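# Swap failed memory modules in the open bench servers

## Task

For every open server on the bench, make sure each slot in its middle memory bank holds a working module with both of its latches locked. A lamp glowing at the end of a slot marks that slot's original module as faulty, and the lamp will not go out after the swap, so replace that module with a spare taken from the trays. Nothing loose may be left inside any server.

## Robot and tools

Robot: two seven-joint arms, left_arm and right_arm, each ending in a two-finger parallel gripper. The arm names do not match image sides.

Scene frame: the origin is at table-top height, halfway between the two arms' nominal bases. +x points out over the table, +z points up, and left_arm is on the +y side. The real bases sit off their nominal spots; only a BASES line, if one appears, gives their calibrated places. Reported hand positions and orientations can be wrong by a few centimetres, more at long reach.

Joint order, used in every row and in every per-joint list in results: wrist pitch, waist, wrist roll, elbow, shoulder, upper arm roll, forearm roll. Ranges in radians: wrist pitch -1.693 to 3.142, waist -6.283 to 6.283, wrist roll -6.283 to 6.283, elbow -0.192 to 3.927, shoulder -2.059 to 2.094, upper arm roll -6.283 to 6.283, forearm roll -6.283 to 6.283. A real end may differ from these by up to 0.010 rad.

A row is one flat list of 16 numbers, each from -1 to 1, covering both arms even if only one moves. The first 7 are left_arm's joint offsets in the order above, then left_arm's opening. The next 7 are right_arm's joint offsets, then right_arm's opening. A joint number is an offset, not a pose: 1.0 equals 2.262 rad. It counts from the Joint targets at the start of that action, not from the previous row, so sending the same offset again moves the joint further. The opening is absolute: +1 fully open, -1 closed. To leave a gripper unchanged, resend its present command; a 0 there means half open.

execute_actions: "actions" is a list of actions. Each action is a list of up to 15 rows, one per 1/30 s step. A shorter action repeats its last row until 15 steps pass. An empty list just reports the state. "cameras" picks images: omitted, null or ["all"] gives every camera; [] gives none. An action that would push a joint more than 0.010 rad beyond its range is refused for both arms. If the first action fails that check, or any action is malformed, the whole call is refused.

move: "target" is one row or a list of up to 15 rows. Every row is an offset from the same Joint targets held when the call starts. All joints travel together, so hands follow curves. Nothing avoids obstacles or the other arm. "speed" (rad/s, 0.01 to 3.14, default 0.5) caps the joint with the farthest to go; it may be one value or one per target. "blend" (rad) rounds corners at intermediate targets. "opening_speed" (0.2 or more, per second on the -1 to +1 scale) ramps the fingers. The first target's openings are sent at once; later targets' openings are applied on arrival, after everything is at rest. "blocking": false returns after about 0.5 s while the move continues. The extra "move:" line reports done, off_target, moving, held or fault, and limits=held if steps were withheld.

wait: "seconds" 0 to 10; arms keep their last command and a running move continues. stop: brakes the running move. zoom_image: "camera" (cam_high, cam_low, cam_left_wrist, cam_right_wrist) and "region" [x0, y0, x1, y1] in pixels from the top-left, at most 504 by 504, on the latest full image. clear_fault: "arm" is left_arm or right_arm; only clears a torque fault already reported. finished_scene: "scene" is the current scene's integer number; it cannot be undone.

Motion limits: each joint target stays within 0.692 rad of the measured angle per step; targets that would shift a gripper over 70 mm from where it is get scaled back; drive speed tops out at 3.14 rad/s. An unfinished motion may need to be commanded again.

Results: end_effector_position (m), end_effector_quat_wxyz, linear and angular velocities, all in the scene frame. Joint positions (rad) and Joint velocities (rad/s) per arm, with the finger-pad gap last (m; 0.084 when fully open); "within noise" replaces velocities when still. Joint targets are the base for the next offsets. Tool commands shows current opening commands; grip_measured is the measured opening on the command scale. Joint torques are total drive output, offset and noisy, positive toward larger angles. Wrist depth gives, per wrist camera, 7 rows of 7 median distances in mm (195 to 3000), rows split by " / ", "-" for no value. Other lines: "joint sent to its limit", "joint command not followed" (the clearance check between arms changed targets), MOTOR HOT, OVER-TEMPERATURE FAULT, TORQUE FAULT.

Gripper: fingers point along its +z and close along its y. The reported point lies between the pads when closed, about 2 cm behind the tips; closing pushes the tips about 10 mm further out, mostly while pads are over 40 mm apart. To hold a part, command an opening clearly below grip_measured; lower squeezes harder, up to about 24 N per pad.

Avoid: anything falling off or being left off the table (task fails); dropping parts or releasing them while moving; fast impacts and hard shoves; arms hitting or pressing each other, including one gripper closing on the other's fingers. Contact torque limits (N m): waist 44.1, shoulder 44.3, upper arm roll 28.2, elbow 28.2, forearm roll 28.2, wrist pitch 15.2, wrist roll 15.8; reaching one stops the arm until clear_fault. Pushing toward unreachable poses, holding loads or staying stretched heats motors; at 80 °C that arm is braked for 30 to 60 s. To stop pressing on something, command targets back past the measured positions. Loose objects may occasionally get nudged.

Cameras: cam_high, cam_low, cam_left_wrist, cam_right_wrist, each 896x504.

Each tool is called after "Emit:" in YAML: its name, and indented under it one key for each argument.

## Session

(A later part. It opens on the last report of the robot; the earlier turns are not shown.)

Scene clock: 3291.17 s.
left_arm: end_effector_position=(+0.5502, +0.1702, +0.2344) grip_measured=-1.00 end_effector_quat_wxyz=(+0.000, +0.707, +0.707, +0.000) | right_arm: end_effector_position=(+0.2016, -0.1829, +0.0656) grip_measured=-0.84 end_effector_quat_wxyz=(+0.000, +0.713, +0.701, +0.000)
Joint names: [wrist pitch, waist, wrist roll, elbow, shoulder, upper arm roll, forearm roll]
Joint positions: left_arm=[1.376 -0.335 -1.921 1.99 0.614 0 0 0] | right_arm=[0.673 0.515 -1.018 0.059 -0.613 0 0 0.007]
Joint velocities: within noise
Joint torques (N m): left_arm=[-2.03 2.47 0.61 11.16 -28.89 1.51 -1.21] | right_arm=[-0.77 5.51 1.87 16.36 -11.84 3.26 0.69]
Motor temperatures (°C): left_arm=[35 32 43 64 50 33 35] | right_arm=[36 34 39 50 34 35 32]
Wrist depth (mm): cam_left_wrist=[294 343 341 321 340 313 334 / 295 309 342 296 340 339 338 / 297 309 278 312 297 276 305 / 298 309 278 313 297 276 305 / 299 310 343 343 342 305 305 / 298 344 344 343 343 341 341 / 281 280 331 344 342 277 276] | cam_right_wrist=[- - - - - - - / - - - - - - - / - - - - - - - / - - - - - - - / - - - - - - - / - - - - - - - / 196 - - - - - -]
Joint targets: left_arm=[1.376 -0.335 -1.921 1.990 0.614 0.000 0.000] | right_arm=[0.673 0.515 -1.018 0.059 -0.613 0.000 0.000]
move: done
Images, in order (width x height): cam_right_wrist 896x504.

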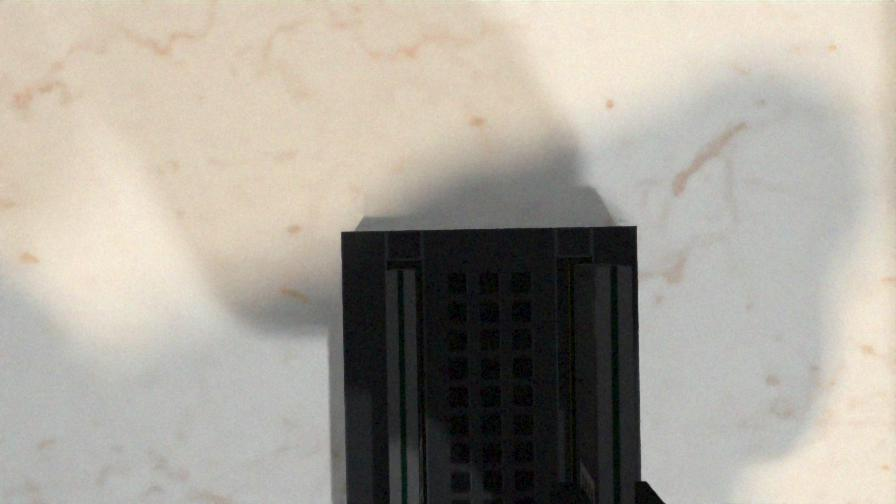

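Emit:
move:
  target: [0,0,0,0,0,0,0,-1, -0.02898,0,0,-0.004752,0.024229,0,0,-1]
  speed: 0.05
  cameras: ["cam_right_wrist"]

Emit:
zoom_image:
  camera: "cam_right_wrist"
  region: [530, 220, 650, 320]

Scene clock: 3300.43 s.
left_arm: end_effector_position=(+0.5502, +0.1702, +0.2344) grip_measured=-1.00 end_effector_quat_wxyz=(+0.000, +0.707, +0.707, +0.000) | right_arm: end_effector_position=(+0.2015, -0.1829, +0.0547) grip_measured=-0.84 end_effector_quat_wxyz=(+0.000, +0.713, +0.701, +0.000)
Joint names: [wrist pitch, waist, wrist roll, elbow, shoulder, upper arm roll, forearm roll]
Joint positions: left_arm=[1.376 -0.335 -1.921 1.99 0.614 0 0 0] | right_arm=[0.608 0.515 -1.018 0.048 -0.559 0 0 0.007]
Joint velocities: within noise
Joint torques (N m): left_arm=[-2.05 2.44 0.74 11.1 -28.96 1.57 -1.17] | right_arm=[-2.69 4.82 1.94 15.33 1.32 3.26 0.74]
Motor temperatures (°C): left_arm=[35 32 43 64 50 33 35] | right_arm=[36 34 40 49 34 35 32]
Wrist depth (mm): cam_left_wrist=[294 343 342 321 340 313 334 / 295 308 342 297 340 339 339 / 297 308 278 312 296 275 305 / 297 309 279 312 297 276 305 / 299 310 343 343 342 305 306 / 298 345 344 344 342 341 340 / 280 280 331 344 343 277 277] | cam_right_wrist=[- - - - - - - / - - - - - - - / - - - - - - - / - - - - - - - / - - - - - - - / - - - - - - - / - - - - - - -]
Joint targets: left_arm=[1.376 -0.335 -1.921 1.990 0.614 0.000 0.000] | right_arm=[0.608 0.515 -1.018 0.048 -0.559 0.000 0.000]
move: done
Images, in order (width x height): cam_right_wrist 896x504.

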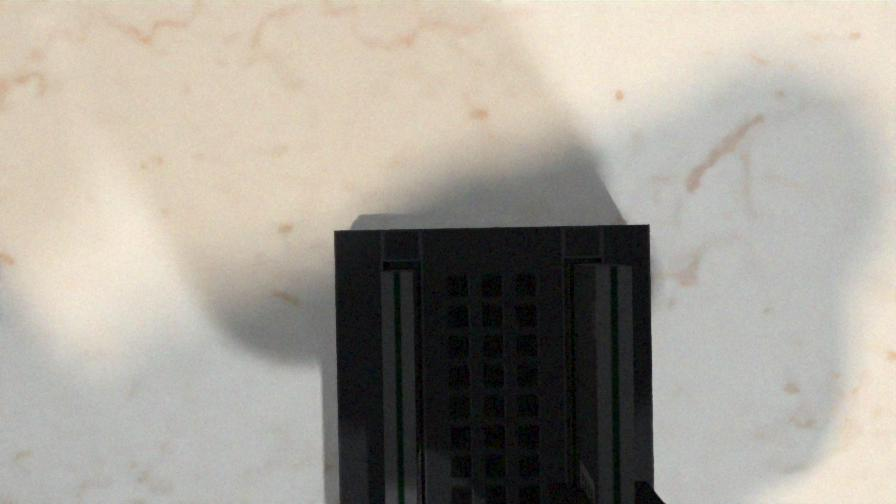

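Scaled by 4.200.

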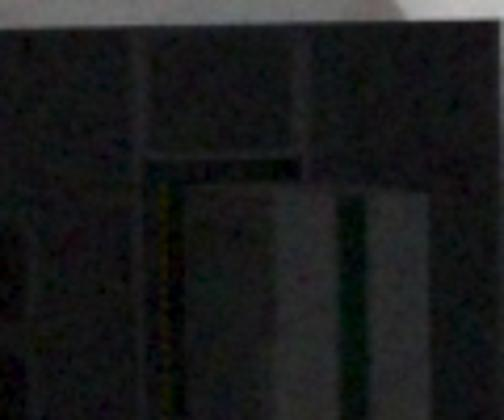

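Emit:
move:
  target: [0,0,0,0,0,0,0,-1, -0.02683,0,0,-0.00327,0.02356,0,0,-1]
  speed: 0.04
  cameras: ["cam_right_wrist"]

Emit:
zoom_image:
  camera: "cam_right_wrist"
  region: [530, 220, 650, 320]

Scene clock: 3313.77 s.
left_arm: end_effector_position=(+0.5502, +0.1702, +0.2344) grip_measured=-1.00 end_effector_quat_wxyz=(+0.000, +0.707, +0.707, +0.000) | right_arm: end_effector_position=(+0.2015, -0.1829, +0.0449) grip_measured=-0.84 end_effector_quat_wxyz=(+0.000, +0.713, +0.701, +0.000)
Joint names: [wrist pitch, waist, wrist roll, elbow, shoulder, upper arm roll, forearm roll]
Joint positions: left_arm=[1.376 -0.335 -1.921 1.99 0.614 0 0 0] | right_arm=[0.547 0.515 -1.018 0.041 -0.505 0 0 0.007]
Joint velocities: within noise
Joint torques (N m): left_arm=[-2.05 2.41 0.77 11.16 -29.09 1.54 -1.18] | right_arm=[-2.43 4.04 1.72 14.36 0.61 3.18 0.75]
Motor temperatures (°C): left_arm=[35 32 43 64 50 33 35] | right_arm=[36 34 40 48 34 35 32]
Wrist depth (mm): cam_left_wrist=[294 342 341 321 340 313 334 / 295 308 342 296 340 339 338 / 296 309 278 312 296 276 305 / 298 310 278 312 296 276 305 / 299 310 343 343 341 305 306 / 298 345 344 344 342 341 340 / 281 280 331 344 343 277 277] | cam_right_wrist=[- - - - - - - / - - - - - - - / - - - - - - - / - - - - - - - / - - - - - - - / - - - - - - - / - - - - - - -]
Joint targets: left_arm=[1.376 -0.335 -1.921 1.990 0.614 0.000 0.000] | right_arm=[0.547 0.515 -1.018 0.041 -0.505 0.000 0.000]
move: done
Images, in order (width x height): cam_right_wrist 896x504.

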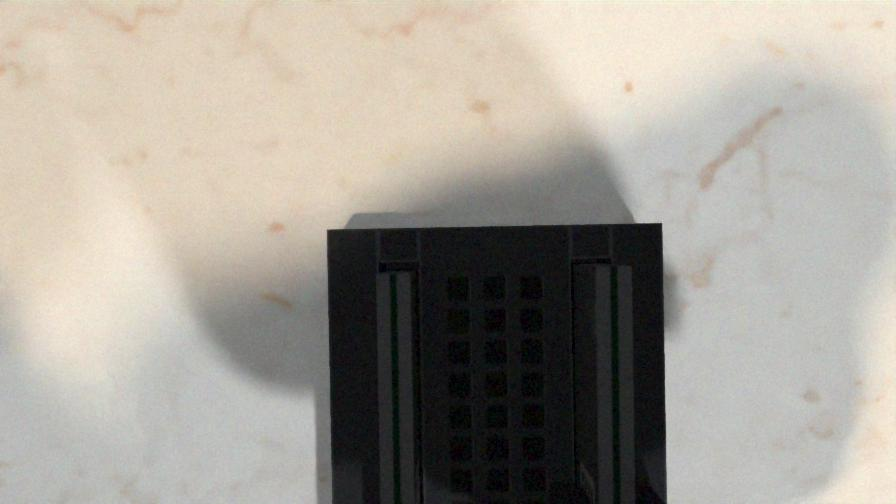

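Scaled by 4.200.

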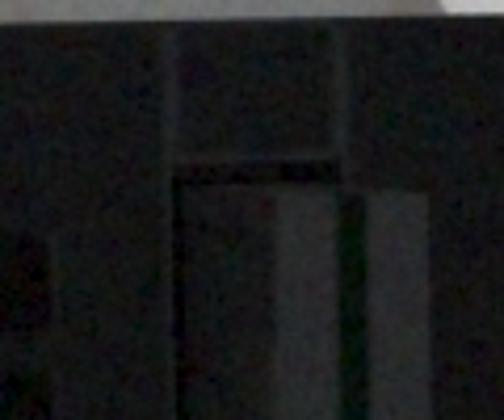

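Emit:
move:
  target: [0,0,0,0,0,0,0,-1, -0.0022,0,0,-0.00027,0.00193,0,0,-1]
  speed: 0.02
  cameras: []

Emit:
move:
  target: [0,0,0,0,0,0,0,-1, 0,0,0,0,0,0,0,-0.74]
  speed: 0.1
  opening_speed: 0.2
  cameras: ["cam_right_wrist"]

Scene clock: 3326.43 s.
left_arm: end_effector_position=(+0.5502, +0.1702, +0.2344) grip_measured=-1.00 end_effector_quat_wxyz=(+0.000, +0.707, +0.707, +0.000) | right_arm: end_effector_position=(+0.2015, -0.1829, +0.0441) grip_measured=-0.84 end_effector_quat_wxyz=(+0.000, +0.713, +0.701, +0.000)
Joint names: [wrist pitch, waist, wrist roll, elbow, shoulder, upper arm roll, forearm roll]
Joint positions: left_arm=[1.376 -0.335 -1.921 1.99 0.614 0 0 0] | right_arm=[0.542 0.515 -1.018 0.04 -0.501 0 0 0.007]
Joint velocities: within noise
Joint torques (N m): left_arm=[-2.08 2.61 0.78 11.22 -28.86 1.58 -1.18] | right_arm=[-2.5 3.72 1.63 14.53 0.61 3.03 0.68]
Motor temperatures (°C): left_arm=[35 32 43 64 50 33 35] | right_arm=[37 34 40 48 34 35 32]
Wrist depth (mm): cam_left_wrist=[294 343 341 322 340 313 334 / 296 308 342 297 340 339 339 / 297 309 278 312 296 275 305 / 298 309 278 312 297 276 305 / 299 310 343 343 341 306 305 / 298 345 344 343 342 341 340 / 281 280 331 344 342 277 276] | cam_right_wrist=[- - - - - - - / - - - - - - - / - - - - - - - / - - - - - - - / - - - - - - - / - - - - - - - / - - - - - - -]
Joint targets: left_arm=[1.376 -0.335 -1.921 1.990 0.614 0.000 0.000] | right_arm=[0.542 0.515 -1.018 0.040 -0.501 0.000 0.000]
move: done
No camera images: "cameras" was empty.

Scene clock: 3327.97 s.
left_arm: end_effector_position=(+0.5502, +0.1702, +0.2344) grip_measured=-1.00 end_effector_quat_wxyz=(+0.000, +0.707, +0.707, +0.000) | right_arm: end_effector_position=(+0.2015, -0.1829, +0.0441) grip_measured=-0.76 end_effector_quat_wxyz=(+0.000, +0.713, +0.701, +0.000)
Joint names: [wrist pitch, waist, wrist roll, elbow, shoulder, upper arm roll, forearm roll]
Joint positions: left_arm=[1.376 -0.335 -1.921 1.99 0.614 0 0 0] | right_arm=[0.542 0.515 -1.018 0.04 -0.501 0 0 0.011]
Joint velocities: within noise
Joint torques (N m): left_arm=[-2.13 2.28 0.78 11.07 -28.94 1.55 -1.18] | right_arm=[-2.33 3.42 1.6 14.76 0.52 3.18 0.8]
Motor temperatures (°C): left_arm=[35 32 43 64 50 33 35] | right_arm=[37 34 40 48 34 34 32]
Wrist depth (mm): cam_left_wrist=[294 343 342 321 340 313 334 / 295 309 341 296 340 339 339 / 296 309 278 312 296 276 305 / 298 309 278 312 297 276 305 / 299 309 344 343 342 306 306 / 298 345 344 343 342 341 340 / 281 280 331 344 343 277 276] | cam_right_wrist=[- - - - - - - / - - - - - - - / - - - - - - - / - - - - - - - / - - - - - - - / - - - - - - - / - - - - - - -]
Joint targets: left_arm=[1.376 -0.335 -1.921 1.990 0.614 0.000 0.000] | right_arm=[0.542 0.515 -1.018 0.040 -0.501 0.000 0.000]
move: done
Images, in order (width x height): cam_right_wrist 896x504.

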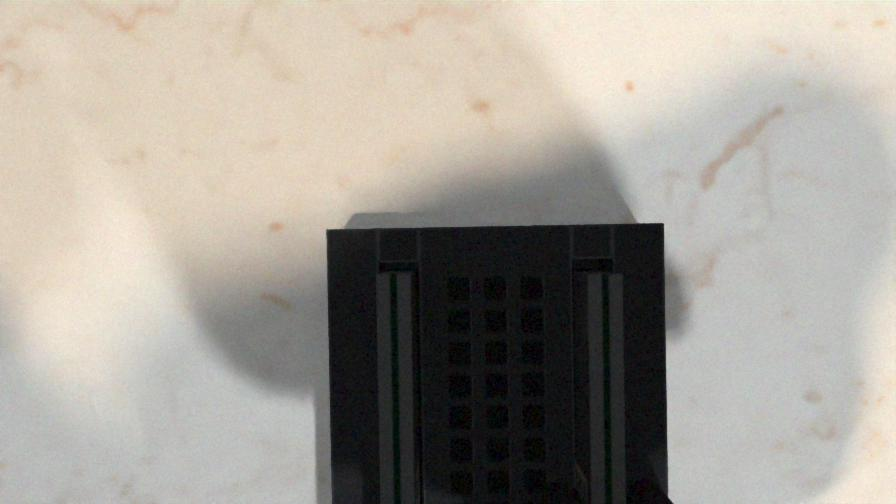

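Emit:
move:
  target:
    - [0,0,0,0,0,0,0,-1, 0.02901,0,0,0.003859,-0.025594,0,0,-0.74]
    - [0,0,0,0,0,0,0,-1, 0.104811,0,0,0.019195,-0.086058,0,0,-0.74]
    - [0,0,0,0,0,0,0,-1, 0.171432,0.055339,0.055251,-0.029015,-0.200888,0,0,-0.74]
  speed: [0.1, 0.2, 0.3]
  blend: [0.01, 0.01, 0]
  cameras: ["cam_right_wrist"]

Emit:
zoom_image:
  camera: "cam_right_wrist"
  region: [480, 220, 740, 380]

Scene clock: 3409.50 s.
left_arm: end_effector_position=(+0.5502, +0.1702, +0.2344) grip_measured=-1.00 end_effector_quat_wxyz=(+0.000, +0.707, +0.707, +0.000) | right_arm: end_effector_position=(+0.1573, -0.1819, +0.0850) grip_measured=-0.76 end_effector_quat_wxyz=(+0.000, +0.713, +0.701, +0.000)
Joint names: [wrist pitch, waist, wrist roll, elbow, shoulder, upper arm roll, forearm roll]
Joint positions: left_arm=[1.376 -0.335 -1.921 1.99 0.614 0 0 0] | right_arm=[0.93 0.64 -0.893 -0.025 -0.955 0 0 0.011]
Joint velocities: within noise
Joint torques (N m): left_arm=[-2.1 2.43 0.73 11.16 -28.95 1.5 -1.23] | right_arm=[-0.53 5.69 2.06 18.53 -5.24 3.46 0.68]
Motor temperatures (°C): left_arm=[35 32 43 64 50 33 35] | right_arm=[37 34 40 47 34 34 32]
Wrist depth (mm): cam_left_wrist=[294 343 342 321 340 313 334 / 295 308 342 296 340 339 338 / 297 309 278 312 296 276 305 / 298 309 278 312 296 276 305 / 299 310 343 343 341 306 305 / 298 345 344 343 342 341 340 / 281 280 331 344 342 277 276] | cam_right_wrist=[213 214 213 213 213 212 212 / 214 213 213 213 213 212 212 / 213 214 213 213 213 213 212 / 214 214 213 213 - - 213 / 214 214 213 214 - - 213 / 214 214 214 213 - - 213 / 215 214 214 214 - - 213]
Joint targets: left_arm=[1.376 -0.335 -1.921 1.990 0.614 0.000 0.000] | right_arm=[0.930 0.641 -0.893 -0.025 -0.955 0.000 0.000]
move: done
Images, in order (width x height): cam_right_wrist 896x504.

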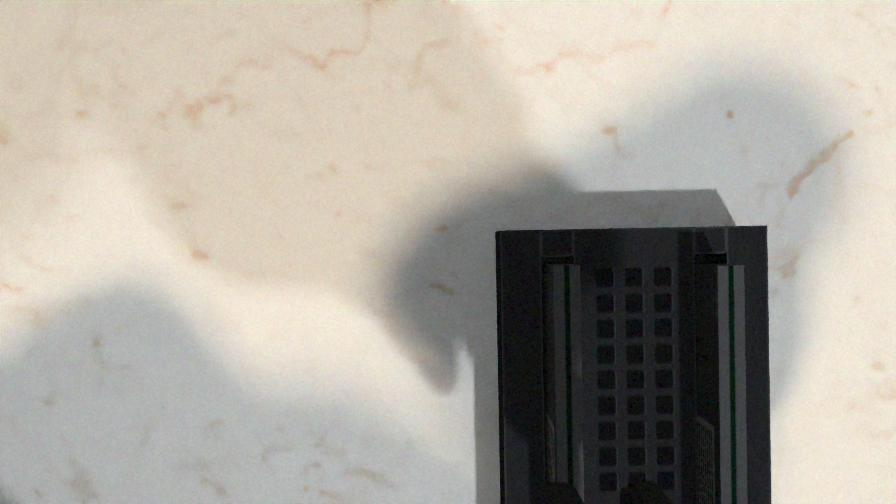

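Scaled by 1.938.

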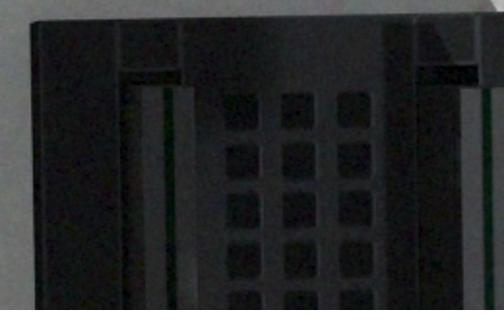

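Emit:
move:
  target: [0,0,0,0,0,0,0,-1, -0.052143,0.000649,0.001003,-0.015351,0.036792,0,0,-0.70]
  speed: 0.12
  cameras: ["cam_right_wrist"]

Emit:
zoom_image:
  camera: "cam_right_wrist"
  region: [480, 220, 740, 380]

Emit:
zoom_image:
  camera: "cam_right_wrist"
  region: [500, 384, 700, 504]

Scene clock: 3438.13 s.
left_arm: end_effector_position=(+0.5502, +0.1702, +0.2344) grip_measured=-1.00 end_effector_quat_wxyz=(+0.000, +0.707, +0.707, +0.000) | right_arm: end_effector_position=(+0.1566, -0.1821, +0.0648) grip_measured=-0.72 end_effector_quat_wxyz=(+0.000, +0.713, +0.701, +0.000)
Joint names: [wrist pitch, waist, wrist roll, elbow, shoulder, upper arm roll, forearm roll]
Joint positions: left_arm=[1.376 -0.335 -1.921 1.99 0.614 0 0 0] | right_arm=[0.812 0.642 -0.891 -0.06 -0.872 0 0 0.012]
Joint velocities: within noise
Joint torques (N m): left_arm=[-2.04 2.37 0.8 11.17 -28.9 1.56 -1.2] | right_arm=[-2.48 5.51 2.03 17.48 7.61 3.28 0.73]
Motor temperatures (°C): left_arm=[35 32 43 64 50 33 35] | right_arm=[36 34 40 49 34 35 32]
Wrist depth (mm): cam_left_wrist=[294 343 342 321 340 313 334 / 295 309 342 296 340 339 339 / 297 309 278 312 296 276 305 / 298 309 278 312 297 276 306 / 299 309 344 343 341 306 306 / 298 345 344 344 342 341 340 / 281 280 331 344 343 277 276] | cam_right_wrist=[- - - - - - - / - - - - - - - / - - - - - - - / - - - - - - - / - - - - - - - / - - - - - - - / - - - - - - -]
Joint targets: left_arm=[1.376 -0.335 -1.921 1.990 0.614 0.000 0.000] | right_arm=[0.812 0.642 -0.891 -0.060 -0.872 0.000 0.000]
move: done
Images, in order (width x height): cam_right_wrist 896x504.

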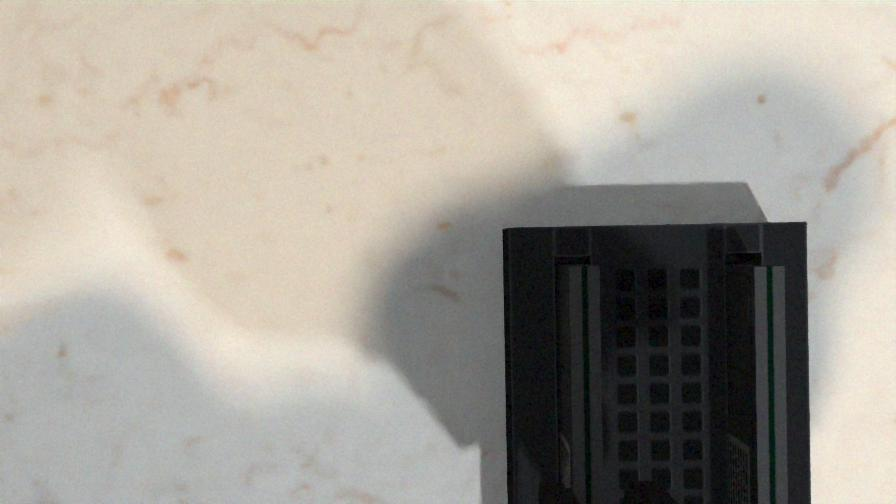

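Scaled by 1.938.

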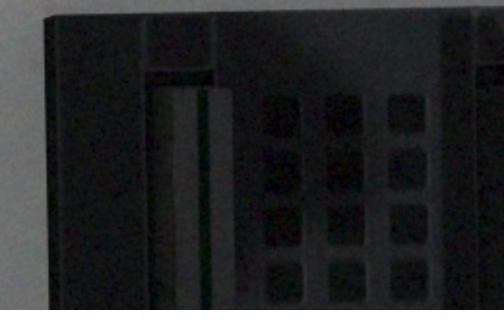

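Scaled by 2.520.

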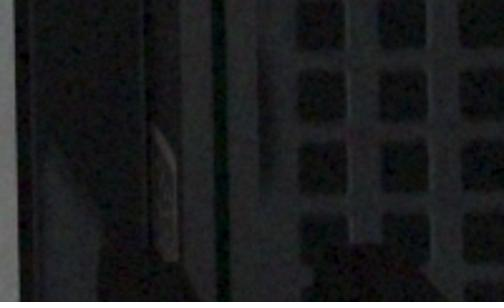

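Emit:
execute_actions:
  actions: []
  cameras: ["cam_right_wrist"]

Scene clock: 3511.30 s.
left_arm: end_effector_position=(+0.5502, +0.1702, +0.2344) grip_measured=-1.00 end_effector_quat_wxyz=(+0.000, +0.707, +0.707, +0.000) | right_arm: end_effector_position=(+0.1566, -0.1821, +0.0648) grip_measured=-0.72 end_effector_quat_wxyz=(+0.000, +0.713, +0.701, +0.000)
Joint names: [wrist pitch, waist, wrist roll, elbow, shoulder, upper arm roll, forearm roll]
Joint positions: left_arm=[1.376 -0.335 -1.921 1.99 0.614 0 0 0] | right_arm=[0.812 0.642 -0.891 -0.06 -0.872 0 0 0.012]
Joint velocities: within noise
Joint torques (N m): left_arm=[-1.99 2.48 0.83 11.1 -28.8 1.43 -1.24] | right_arm=[-2.29 4.9 1.9 18.18 6.64 3.31 0.78]
Motor temperatures (°C): left_arm=[35 32 43 64 50 33 35] | right_arm=[37 34 40 49 34 35 32]
Wrist depth (mm): cam_left_wrist=[294 343 341 321 340 313 334 / 295 309 342 297 340 339 339 / 296 309 278 312 297 276 305 / 298 309 279 312 297 276 305 / 299 309 344 343 341 306 305 / 297 345 344 344 342 341 341 / 281 280 331 343 342 277 277] | cam_right_wrist=[- - - - - - - / - - - - - - - / - - - - - - - / - - - - - - - / - - - - - - - / - - - - - - - / - - - - - - -]
Joint targets: left_arm=[1.376 -0.335 -1.921 1.990 0.614 0.000 0.000] | right_arm=[0.812 0.642 -0.891 -0.060 -0.872 0.000 0.000]
Tool commands: left_gripper/opening=-1.0 right_gripper/opening=-0.7
Images, in order (width x height): cam_right_wrist 896x504.

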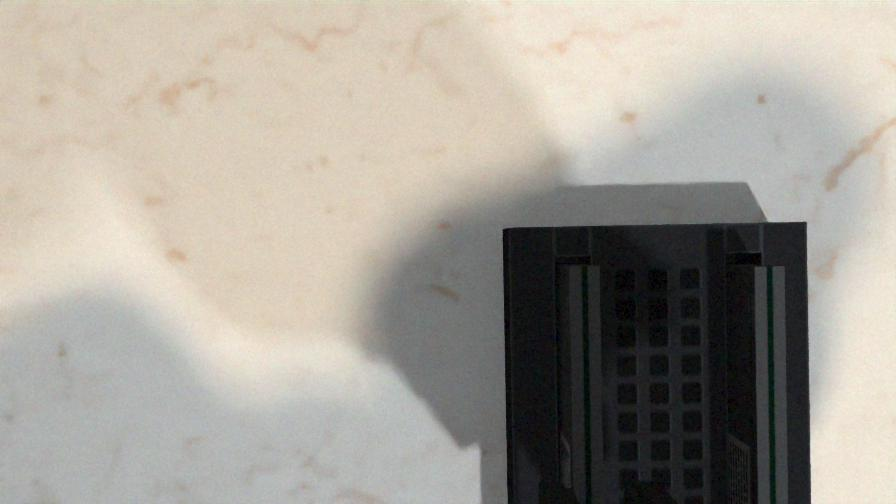

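Emit:
move:
  target: [0, 0, 0, 0, 0, 0, 0, -1, -0.048247, 0, 0, -0.008457, 0.039790, 0, 0, -0.70]
  speed: 0.08
  cameras: ["cam_right_wrist"]

Emit:
move:
  target: [0, 0, 0, 0, 0, 0, 0, -1, 0, 0, 0, 0, 0, 0, 0, -1]
  opening_speed: 0.25
  cameras: ["cam_right_wrist", "cam_high"]

Scene clock: 3520.87 s.
left_arm: end_effector_position=(+0.5502, +0.1702, +0.2344) grip_measured=-1.00 end_effector_quat_wxyz=(+0.000, +0.707, +0.707, +0.000) | right_arm: end_effector_position=(+0.1566, -0.1821, +0.0492) grip_measured=-0.72 end_effector_quat_wxyz=(+0.000, +0.713, +0.701, +0.000)
Joint names: [wrist pitch, waist, wrist roll, elbow, shoulder, upper arm roll, forearm roll]
Joint positions: left_arm=[1.376 -0.335 -1.921 1.99 0.614 0 0 0] | right_arm=[0.703 0.642 -0.891 -0.079 -0.782 0 0 0.012]
Joint velocities: within noise
Joint torques (N m): left_arm=[-2.08 2.33 0.83 11.17 -28.89 1.48 -1.21] | right_arm=[-2.55 4.25 1.77 16.38 6.2 3.2 0.81]
Motor temperatures (°C): left_arm=[35 32 43 64 50 33 35] | right_arm=[37 34 40 49 34 35 32]
Wrist depth (mm): cam_left_wrist=[294 343 342 321 340 313 334 / 295 309 341 297 340 339 339 / 297 309 278 312 296 276 305 / 298 309 278 312 297 276 305 / 299 309 343 343 341 306 305 / 297 345 344 344 342 341 341 / 281 280 331 344 342 277 276] | cam_right_wrist=[- - - - - - - / - - - - - - - / - - - - - - - / - - - - - - - / - - - - - - - / - - - - - - - / - - - - - - -]
Joint targets: left_arm=[1.376 -0.335 -1.921 1.990 0.614 0.000 0.000] | right_arm=[0.703 0.642 -0.891 -0.079 -0.782 0.000 0.000]
move: done
Images, in order (width x height): cam_right_wrist 896x504.

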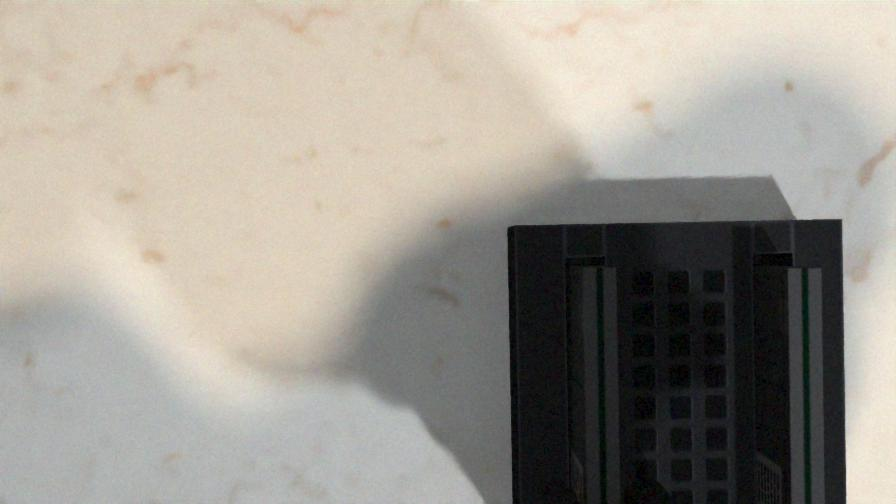

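Scene clock: 3522.27 s.
left_arm: end_effector_position=(+0.5502, +0.1702, +0.2344) grip_measured=-1.00 end_effector_quat_wxyz=(+0.000, +0.707, +0.707, +0.000) | right_arm: end_effector_position=(+0.1566, -0.1821, +0.0492) grip_measured=-0.84 end_effector_quat_wxyz=(+0.000, +0.713, +0.701, +0.000)
Joint names: [wrist pitch, waist, wrist roll, elbow, shoulder, upper arm roll, forearm roll]
Joint positions: left_arm=[1.376 -0.335 -1.921 1.99 0.614 0 0 0] | right_arm=[0.703 0.642 -0.891 -0.079 -0.782 0 0 0.007]
Joint velocities: within noise
Joint torques (N m): left_arm=[-2.04 2.4 0.82 11.11 -29.05 1.33 -1.25] | right_arm=[-2.24 3.89 1.69 16.72 6.24 3.2 0.85]
Motor temperatures (°C): left_arm=[35 32 43 64 50 33 35] | right_arm=[37 34 40 49 34 34 32]
Wrist depth (mm): cam_left_wrist=[294 343 342 321 340 313 334 / 295 308 342 297 340 339 338 / 297 309 278 312 297 275 305 / 298 309 278 312 297 276 305 / 299 310 343 343 341 306 305 / 298 345 344 343 342 340 340 / 281 280 331 344 343 277 276] | cam_right_wrist=[- - - - - - - / - - - - - - - / - - - - - - - / - - - - - - - / - - - - - - - / - - - - - - - / - - - - - - -]
Joint targets: left_arm=[1.376 -0.335 -1.921 1.990 0.614 0.000 0.000] | right_arm=[0.703 0.642 -0.891 -0.079 -0.782 0.000 0.000]
move: done
Images, in order (width x height): cam_high 896x504, cam_right_wrist 896x504.

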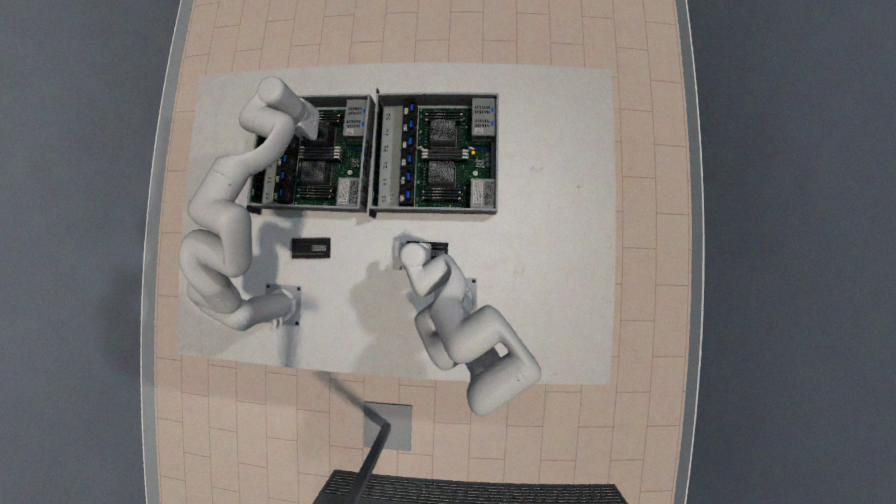

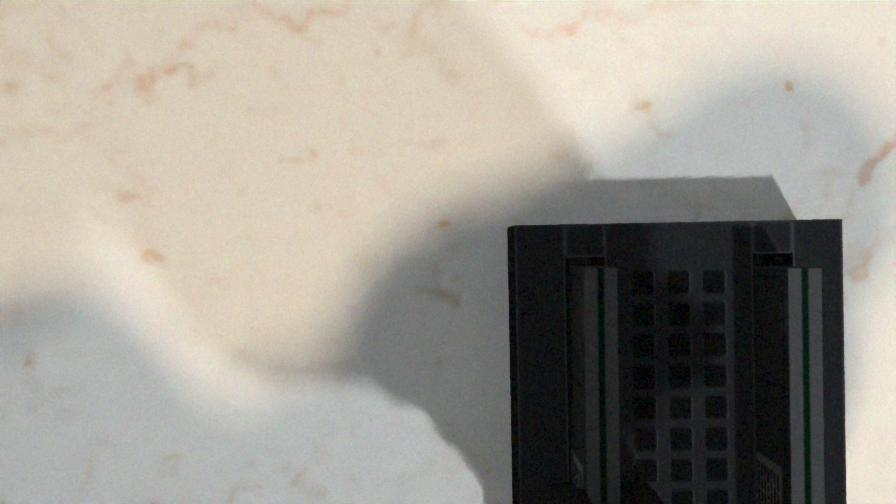

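Emit:
move:
  target:
    - [0, 0, 0, 0, 0, 0, 0, -1, 0.048247, 0, 0, 0.008457, -0.039790, 0, 0, -1]
    - [0, 0, 0, 0, 0, 0, 0, -1, 0.100301, 0, 0, 0.023543, -0.076759, 0, 0, -1]
  speed: [0.08, 0.15]
  blend: 0.01
  cameras: ["cam_right_wrist", "cam_low"]

Scene clock: 3550.20 s.
left_arm: end_effector_position=(+0.5502, +0.1702, +0.2344) grip_measured=-1.00 end_effector_quat_wxyz=(+0.000, +0.707, +0.707, +0.000) | right_arm: end_effector_position=(+0.1571, -0.1817, +0.0848) grip_measured=-0.84 end_effector_quat_wxyz=(+0.000, +0.713, +0.701, +0.000)
Joint names: [wrist pitch, waist, wrist roll, elbow, shoulder, upper arm roll, forearm roll]
Joint positions: left_arm=[1.376 -0.335 -1.921 1.99 0.614 0 0 0] | right_arm=[0.929 0.642 -0.891 -0.026 -0.956 0 0 0.007]
Joint velocities: within noise
Joint torques (N m): left_arm=[-2.06 2.33 0.8 11.22 -28.86 1.28 -1.33] | right_arm=[-0.61 3.01 1.64 22.89 -5.37 3.2 0.9]
Motor temperatures (°C): left_arm=[35 32 43 64 50 33 35] | right_arm=[37 34 40 49 34 34 32]
Wrist depth (mm): cam_left_wrist=[294 343 342 321 340 313 334 / 295 309 342 297 340 339 338 / 297 309 278 312 296 276 305 / 298 310 279 312 297 276 305 / 299 310 343 343 342 305 305 / 297 345 344 343 342 341 340 / 281 280 332 343 343 277 276] | cam_right_wrist=[213 213 212 213 212 212 212 / 213 213 213 213 213 213 212 / 213 213 213 213 213 213 212 / 214 213 213 213 - - 213 / 214 213 213 213 - - 213 / 214 214 214 213 - - 213 / 214 214 214 214 - - 213]
Joint targets: left_arm=[1.376 -0.335 -1.921 1.990 0.614 0.000 0.000] | right_arm=[0.930 0.642 -0.891 -0.026 -0.956 0.000 0.000]
move: done
Images, in order (width x height): cam_low 896x504, cam_right_wrist 896x504.

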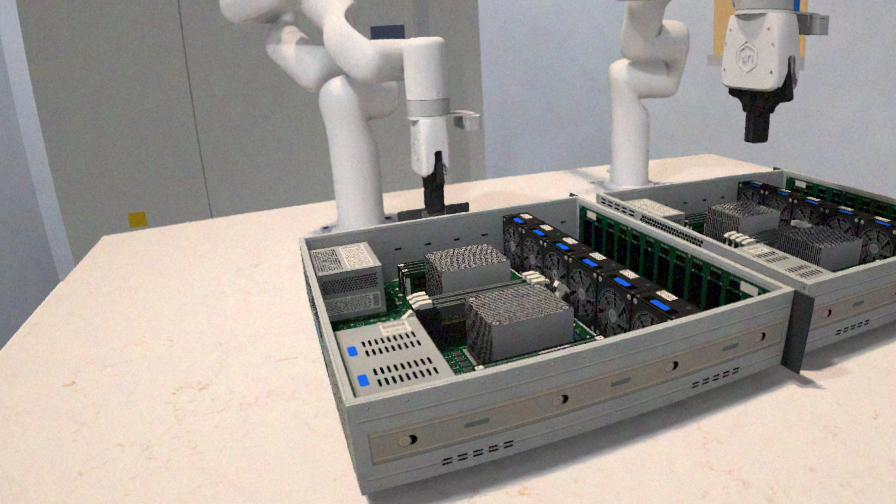

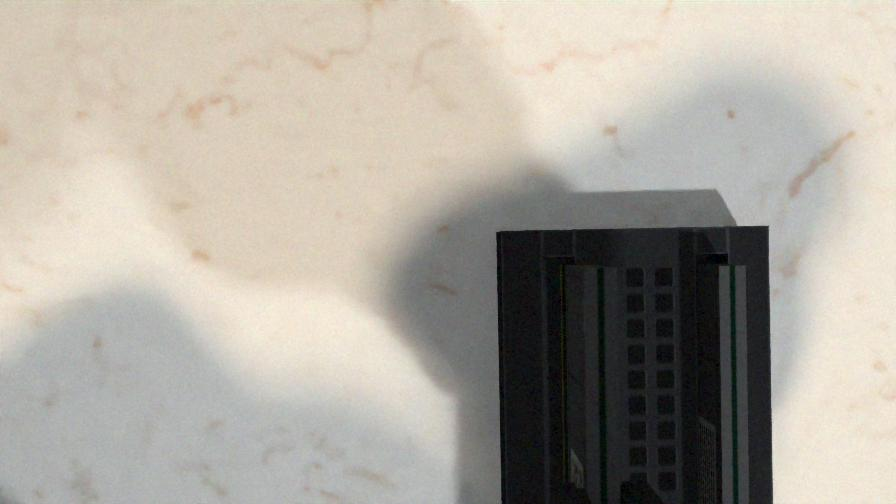

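Emit:
move:
  target:
    - [0, 0, 0, 0, 0, 0, 0, -1, 0.094067, 0, 0, 0.042003, -0.052065, 0, 0, -1]
    - [0, 0, 0, 0, 0, 0, 0, -1, 0.194885, 0, 0, 0.124943, -0.069943, 0, 0, -1]
    - [0, 0, 0, 0, 0, 0, 0, -1, 0.229973, -0.084645, -0.080136, 0.202476, -0.027542, 0, 0, -1]
    - [0, 0, 0, 0, 0, 0, 0, -1, 0.084748, -0.249146, -0.249367, 0.643382, 0.558634, 0, 0, -1]
  speed: [0.25, 0.3, 0.35, 0.5]
  blend: 0.05
  cameras: ["cam_right_wrist", "cam_low"]

Emit:
zoom_image:
  camera: "cam_low"
  region: [400, 150, 580, 271]

Scene clock: 3579.83 s.
left_arm: end_effector_position=(+0.5502, +0.1702, +0.2344) grip_measured=-1.00 end_effector_quat_wxyz=(+0.000, +0.707, +0.707, +0.000) | right_arm: end_effector_position=(+0.5632, -0.2422, +0.1999) grip_measured=-0.84 end_effector_quat_wxyz=(+0.000, +0.713, +0.701, +0.000)
Joint names: [wrist pitch, waist, wrist roll, elbow, shoulder, upper arm roll, forearm roll]
Joint positions: left_arm=[1.376 -0.335 -1.921 1.99 0.614 0 0 0] | right_arm=[1.121 0.078 -1.455 1.429 0.308 0 0 0.007]
Joint velocities: within noise
Joint torques (N m): left_arm=[-2.08 2.33 0.85 11.25 -29.01 1.36 -1.24] | right_arm=[-2.59 -5.28 -2.15 23.89 -28.9 2.58 0.86]
Motor temperatures (°C): left_arm=[35 32 43 64 50 33 35] | right_arm=[36 34 40 52 34 34 32]
Wrist depth (mm): cam_left_wrist=[294 342 341 321 340 313 334 / 296 309 342 296 340 340 339 / 297 309 278 312 296 276 305 / 298 309 278 312 297 276 305 / 299 310 344 343 342 306 305 / 298 345 344 344 342 341 341 / 281 280 331 343 343 277 277] | cam_right_wrist=[311 235 234 234 234 233 233 / 235 235 234 234 233 233 233 / 297 309 309 308 308 308 307 / 303 309 309 256 309 307 272 / 286 274 244 263 242 242 272 / 284 244 244 263 242 242 272 / 283 244 244 263 243 242 272]
Joint targets: left_arm=[1.376 -0.335 -1.921 1.990 0.614 0.000 0.000] | right_arm=[1.121 0.078 -1.455 1.429 0.308 0.000 0.000]
move: done
Images, in order (width x height): cam_low 896x504, cam_right_wrist 896x504.

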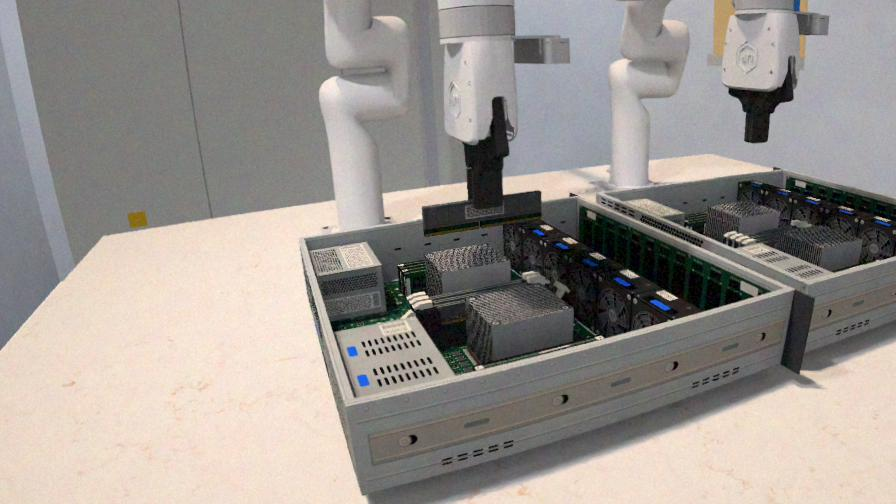

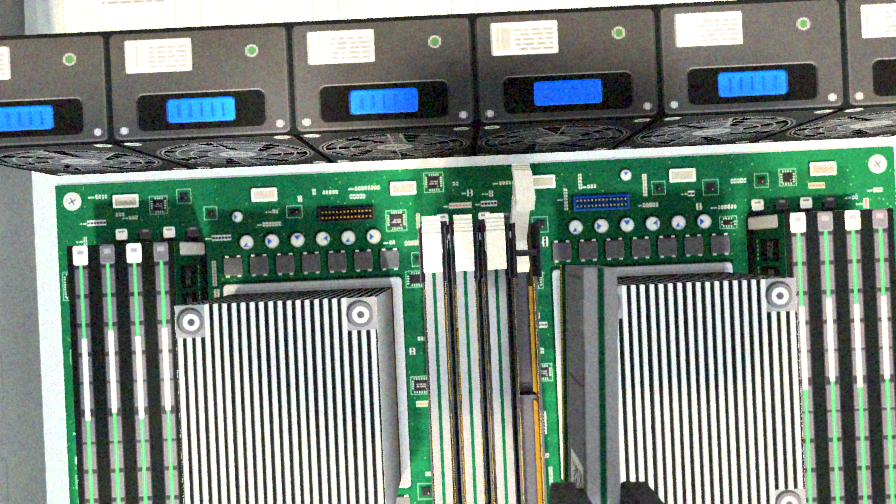

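Scaled by 2.800.

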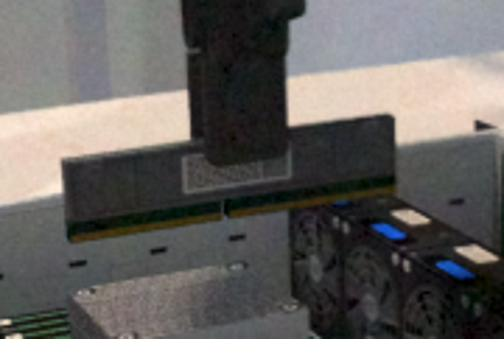

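Emit:
zoom_image:
  camera: "cam_low"
  region: [416, 182, 548, 242]

Scaled by 3.818.

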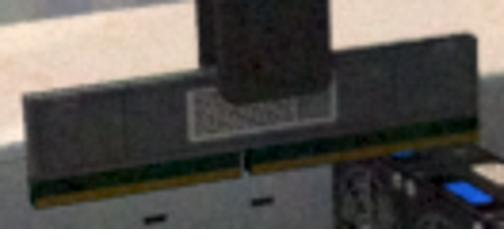

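Emit:
move:
  target: [0, 0, 0, 0, 0, 0, 0, -1, -0.000442, -0.006101, 0.691377, -0.001511, -0.001069, 0, 0, -1]
  speed: 0.8
  cameras: []

Emit:
move:
  target: [0, 0, 0, 0, 0, 0, 0, -1, 0, 0, 0.691377, 0, 0, 0, 0, -1]
  speed: 0.8
  cameras: ["cam_right_wrist", "cam_low"]

Emit:
zoom_image:
  camera: "cam_low"
  region: [416, 182, 548, 242]

Scene clock: 3673.40 s.
left_arm: end_effector_position=(+0.5502, +0.1702, +0.2344) grip_measured=-1.00 end_effector_quat_wxyz=(+0.000, +0.707, +0.707, +0.000) | right_arm: end_effector_position=(+0.5632, -0.2500, +0.1999) grip_measured=-0.84 end_effector_quat_wxyz=(+0.000, +1.000, -0.012, +0.000)
Joint names: [wrist pitch, waist, wrist roll, elbow, shoulder, upper arm roll, forearm roll]
Joint positions: left_arm=[1.376 -0.335 -1.921 1.99 0.614 0 0 0] | right_arm=[1.12 0.065 0.109 1.426 0.305 0 0 0.007]
Joint velocities: within noise
Joint torques (N m): left_arm=[-1.98 2.41 0.72 11.38 -28.9 1.29 -1.2] | right_arm=[-2.54 -5.14 1.93 19.77 -42.68 2.52 0.89]
Motor temperatures (°C): left_arm=[35 32 43 65 50 33 35] | right_arm=[37 34 40 53 35 34 32]
Wrist depth (mm): cam_left_wrist=[294 343 342 321 340 313 334 / 296 308 342 297 340 339 338 / 297 309 278 312 297 276 305 / 297 309 278 313 297 276 305 / 300 310 344 344 342 306 306 / 298 345 344 344 342 341 340 / 281 280 331 343 343 277 277] | cam_right_wrist=[233 256 306 307 306 288 241 / 233 253 272 271 271 292 241 / 233 250 307 272 273 298 241 / 233 247 308 242 242 302 242 / 234 243 308 242 308 308 307 / 311 241 305 282 283 269 307 / 311 234 264 263 263 263 307]
Joint targets: left_arm=[1.376 -0.335 -1.921 1.990 0.614 0.000 0.000] | right_arm=[1.120 0.065 0.109 1.426 0.305 0.000 0.000]
MOTOR HOT: the elbow of the left arm reports 65 °C; the controller stops that arm at 80 °C. To cool a motor, set the load down, stop pushing, or move to a pose that needs little force. At that limit the left arm can sag while its brakes close.
move: done
No camera images: "cameras" was empty.

Scene clock: 3676.03 s.
left_arm: end_effector_position=(+0.5502, +0.1702, +0.2344) grip_measured=-1.00 end_effector_quat_wxyz=(+0.000, +0.707, +0.707, +0.000) | right_arm: end_effector_position=(+0.5632, -0.2500, +0.1999) grip_measured=-0.84 end_effector_quat_wxyz=(+0.000, +0.701, -0.713, +0.000)
Joint names: [wrist pitch, waist, wrist roll, elbow, shoulder, upper arm roll, forearm roll]
Joint positions: left_arm=[1.376 -0.335 -1.921 1.99 0.614 0 0 0] | right_arm=[1.12 0.065 1.673 1.426 0.305 0 0 0.007]
Joint velocities: within noise
Joint torques (N m): left_arm=[-2.02 2.28 0.81 11.28 -28.94 1.4 -1.07] | right_arm=[-2.27 -5.1 2.05 20.6 -42.37 2.4 0.83]
Motor temperatures (°C): left_arm=[35 32 43 65 50 33 35] | right_arm=[37 34 40 52 35 34 32]
Wrist depth (mm): cam_left_wrist=[294 343 342 321 340 313 334 / 296 309 342 297 340 339 339 / 297 309 278 312 296 276 305 / 298 309 278 312 297 276 305 / 299 310 343 343 341 305 305 / 298 345 344 344 342 341 340 / 281 280 331 344 343 277 276] | cam_right_wrist=[241 242 242 307 308 307 243 / 241 242 242 308 307 308 245 / 241 242 242 307 308 309 288 / 281 307 307 308 259 309 308 / 279 273 308 308 277 308 273 / 277 272 242 242 308 243 243 / 274 273 242 243 278 244 244]
Joint targets: left_arm=[1.376 -0.335 -1.921 1.990 0.614 0.000 0.000] | right_arm=[1.120 0.065 1.673 1.426 0.305 0.000 0.000]
MOTOR HOT: still on. The elbow of the left arm reports 65 °C.
move: done
Images, in order (width x height): cam_low 896x504, cam_right_wrist 896x504.

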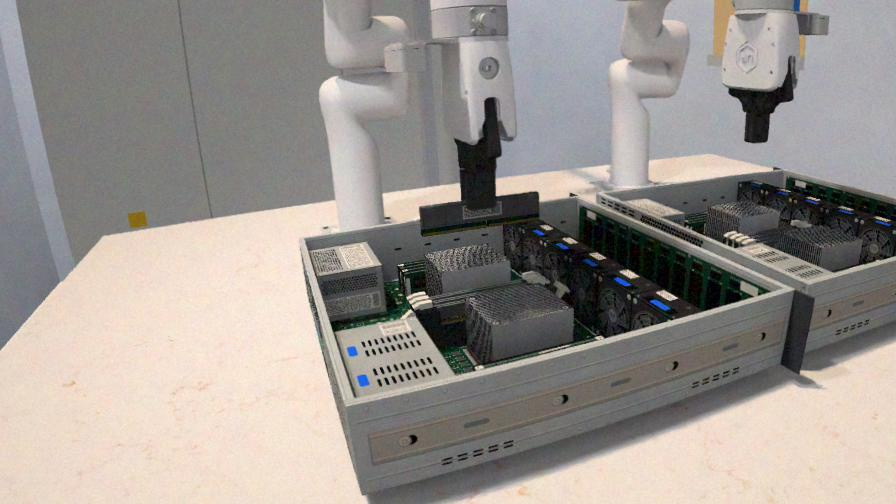

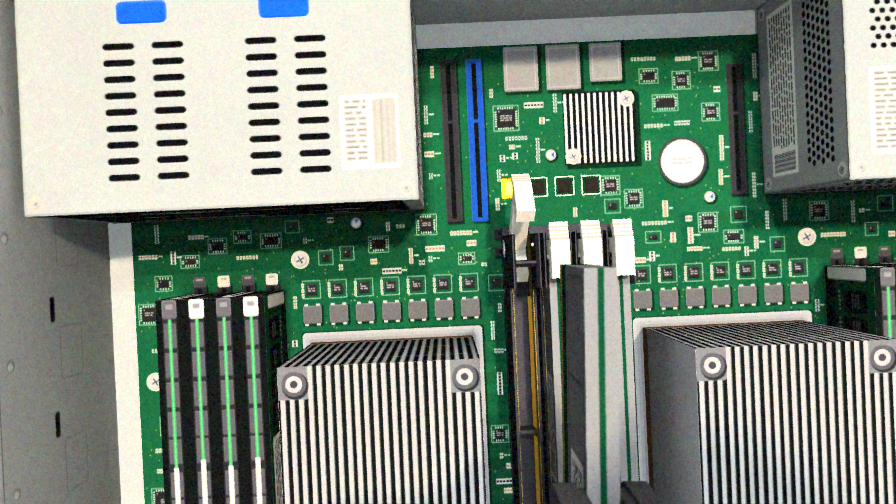

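Scaled by 3.818.

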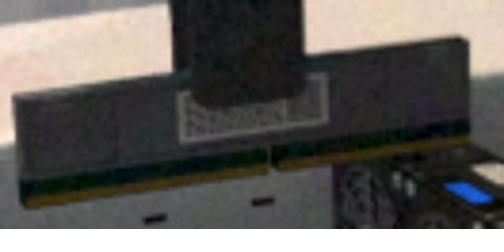

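Emit:
zoom_image:
  camera: "cam_right_wrist"
  region: [470, 160, 670, 330]

Emit:
zoom_image:
  camera: "cam_right_wrist"
  region: [470, 330, 670, 500]

Scaled by 2.520.

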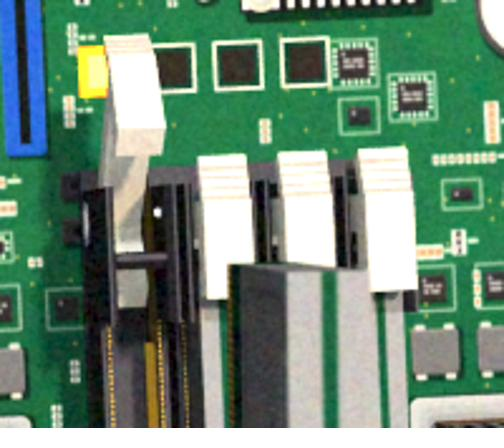

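Scaled by 2.520.

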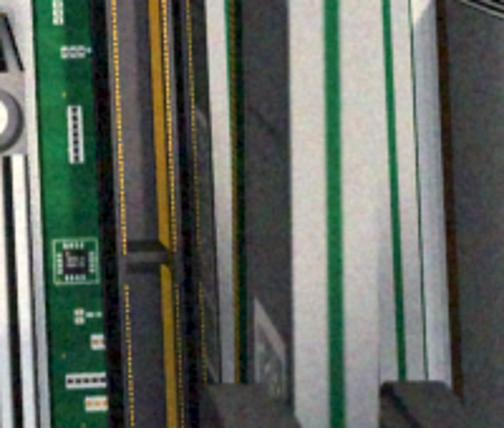

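Emit:
move:
  target: [0.354332, 0, 0, 0.003316, -0.351017, 0, 0, -1, -0.077173, -0.000102, -0.000100, -0.042088, 0.035085, 0, 0, -1]
  speed: 0.4
  cameras: ["cam_right_wrist", "cam_low"]

Emit:
zoom_image:
  camera: "cam_right_wrist"
  region: [470, 130, 670, 300]

Scene clock: 3797.00 s.
left_arm: end_effector_position=(+0.2437, +0.2819, +0.5720) grip_measured=-1.00 end_effector_quat_wxyz=(+0.000, +0.707, +0.707, +0.000) | right_arm: end_effector_position=(+0.5647, -0.2500, +0.1299) grip_measured=-0.84 end_effector_quat_wxyz=(+0.000, +0.701, -0.713, +0.000)
Joint names: [wrist pitch, waist, wrist roll, elbow, shoulder, upper arm roll, forearm roll]
Joint positions: left_arm=[2.177 -0.335 -1.921 1.997 -0.18 0 0 0] | right_arm=[0.946 0.064 1.673 1.331 0.385 0 0 0.007]
Joint velocities: within noise
Joint torques (N m): left_arm=[-0.1 2.44 0.76 8.37 -13.89 1.62 -1.15] | right_arm=[-2.48 -5.37 -2.03 18.8 -29.99 2.25 0.82]
Motor temperatures (°C): left_arm=[35 32 43 65 51 33 35] | right_arm=[37 34 40 52 36 34 32]
Wrist depth (mm): cam_left_wrist=[325 703 700 700 698 695 694 / 343 704 701 699 699 679 664 / 391 526 699 699 680 681 679 / 412 703 704 701 678 679 675 / 707 707 705 703 680 642 626 / 709 705 706 705 682 665 643 / 709 707 706 704 618 678 649] | cam_right_wrist=[- - - 237 237 237 238 / - - - 237 237 238 238 / - 237 237 237 238 237 237 / 237 237 237 238 - 238 238 / 234 211 238 238 - 238 238 / 202 202 222 213 218 203 - / 202 202 - - - 206 -]
Joint targets: left_arm=[2.177 -0.335 -1.921 1.997 -0.180 0.000 0.000] | right_arm=[0.946 0.064 1.673 1.331 0.385 0.000 0.000]
MOTOR HOT: still on. The elbow of the left arm reports 65 °C.
move: done
Images, in order (width x height): cam_low 896x504, cam_right_wrist 896x504.

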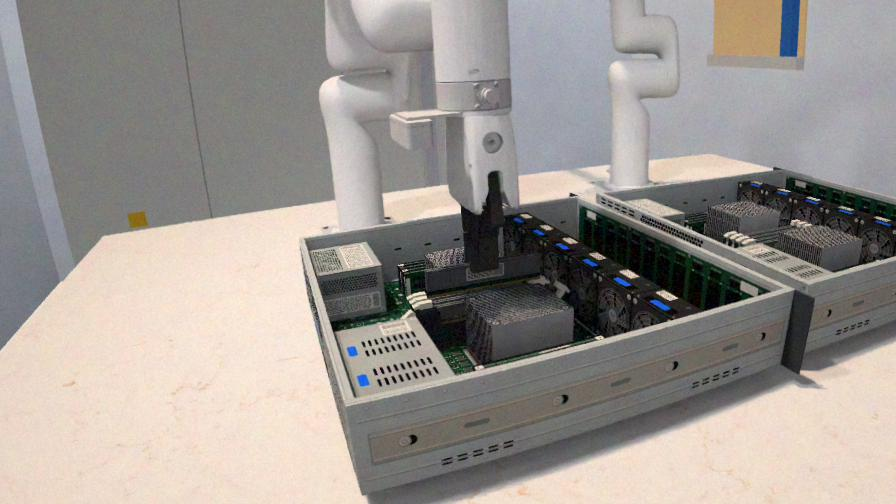

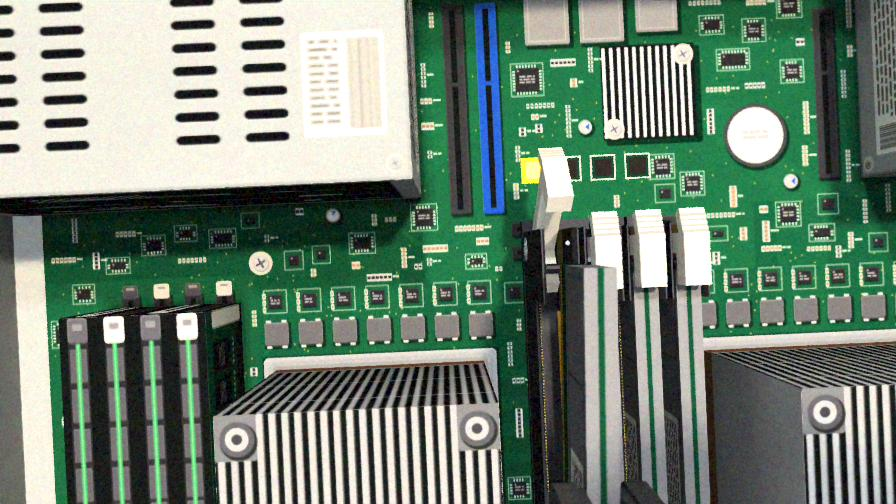

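Scaled by 2.520.

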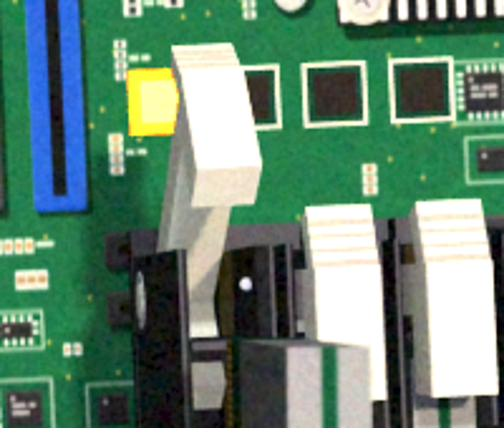

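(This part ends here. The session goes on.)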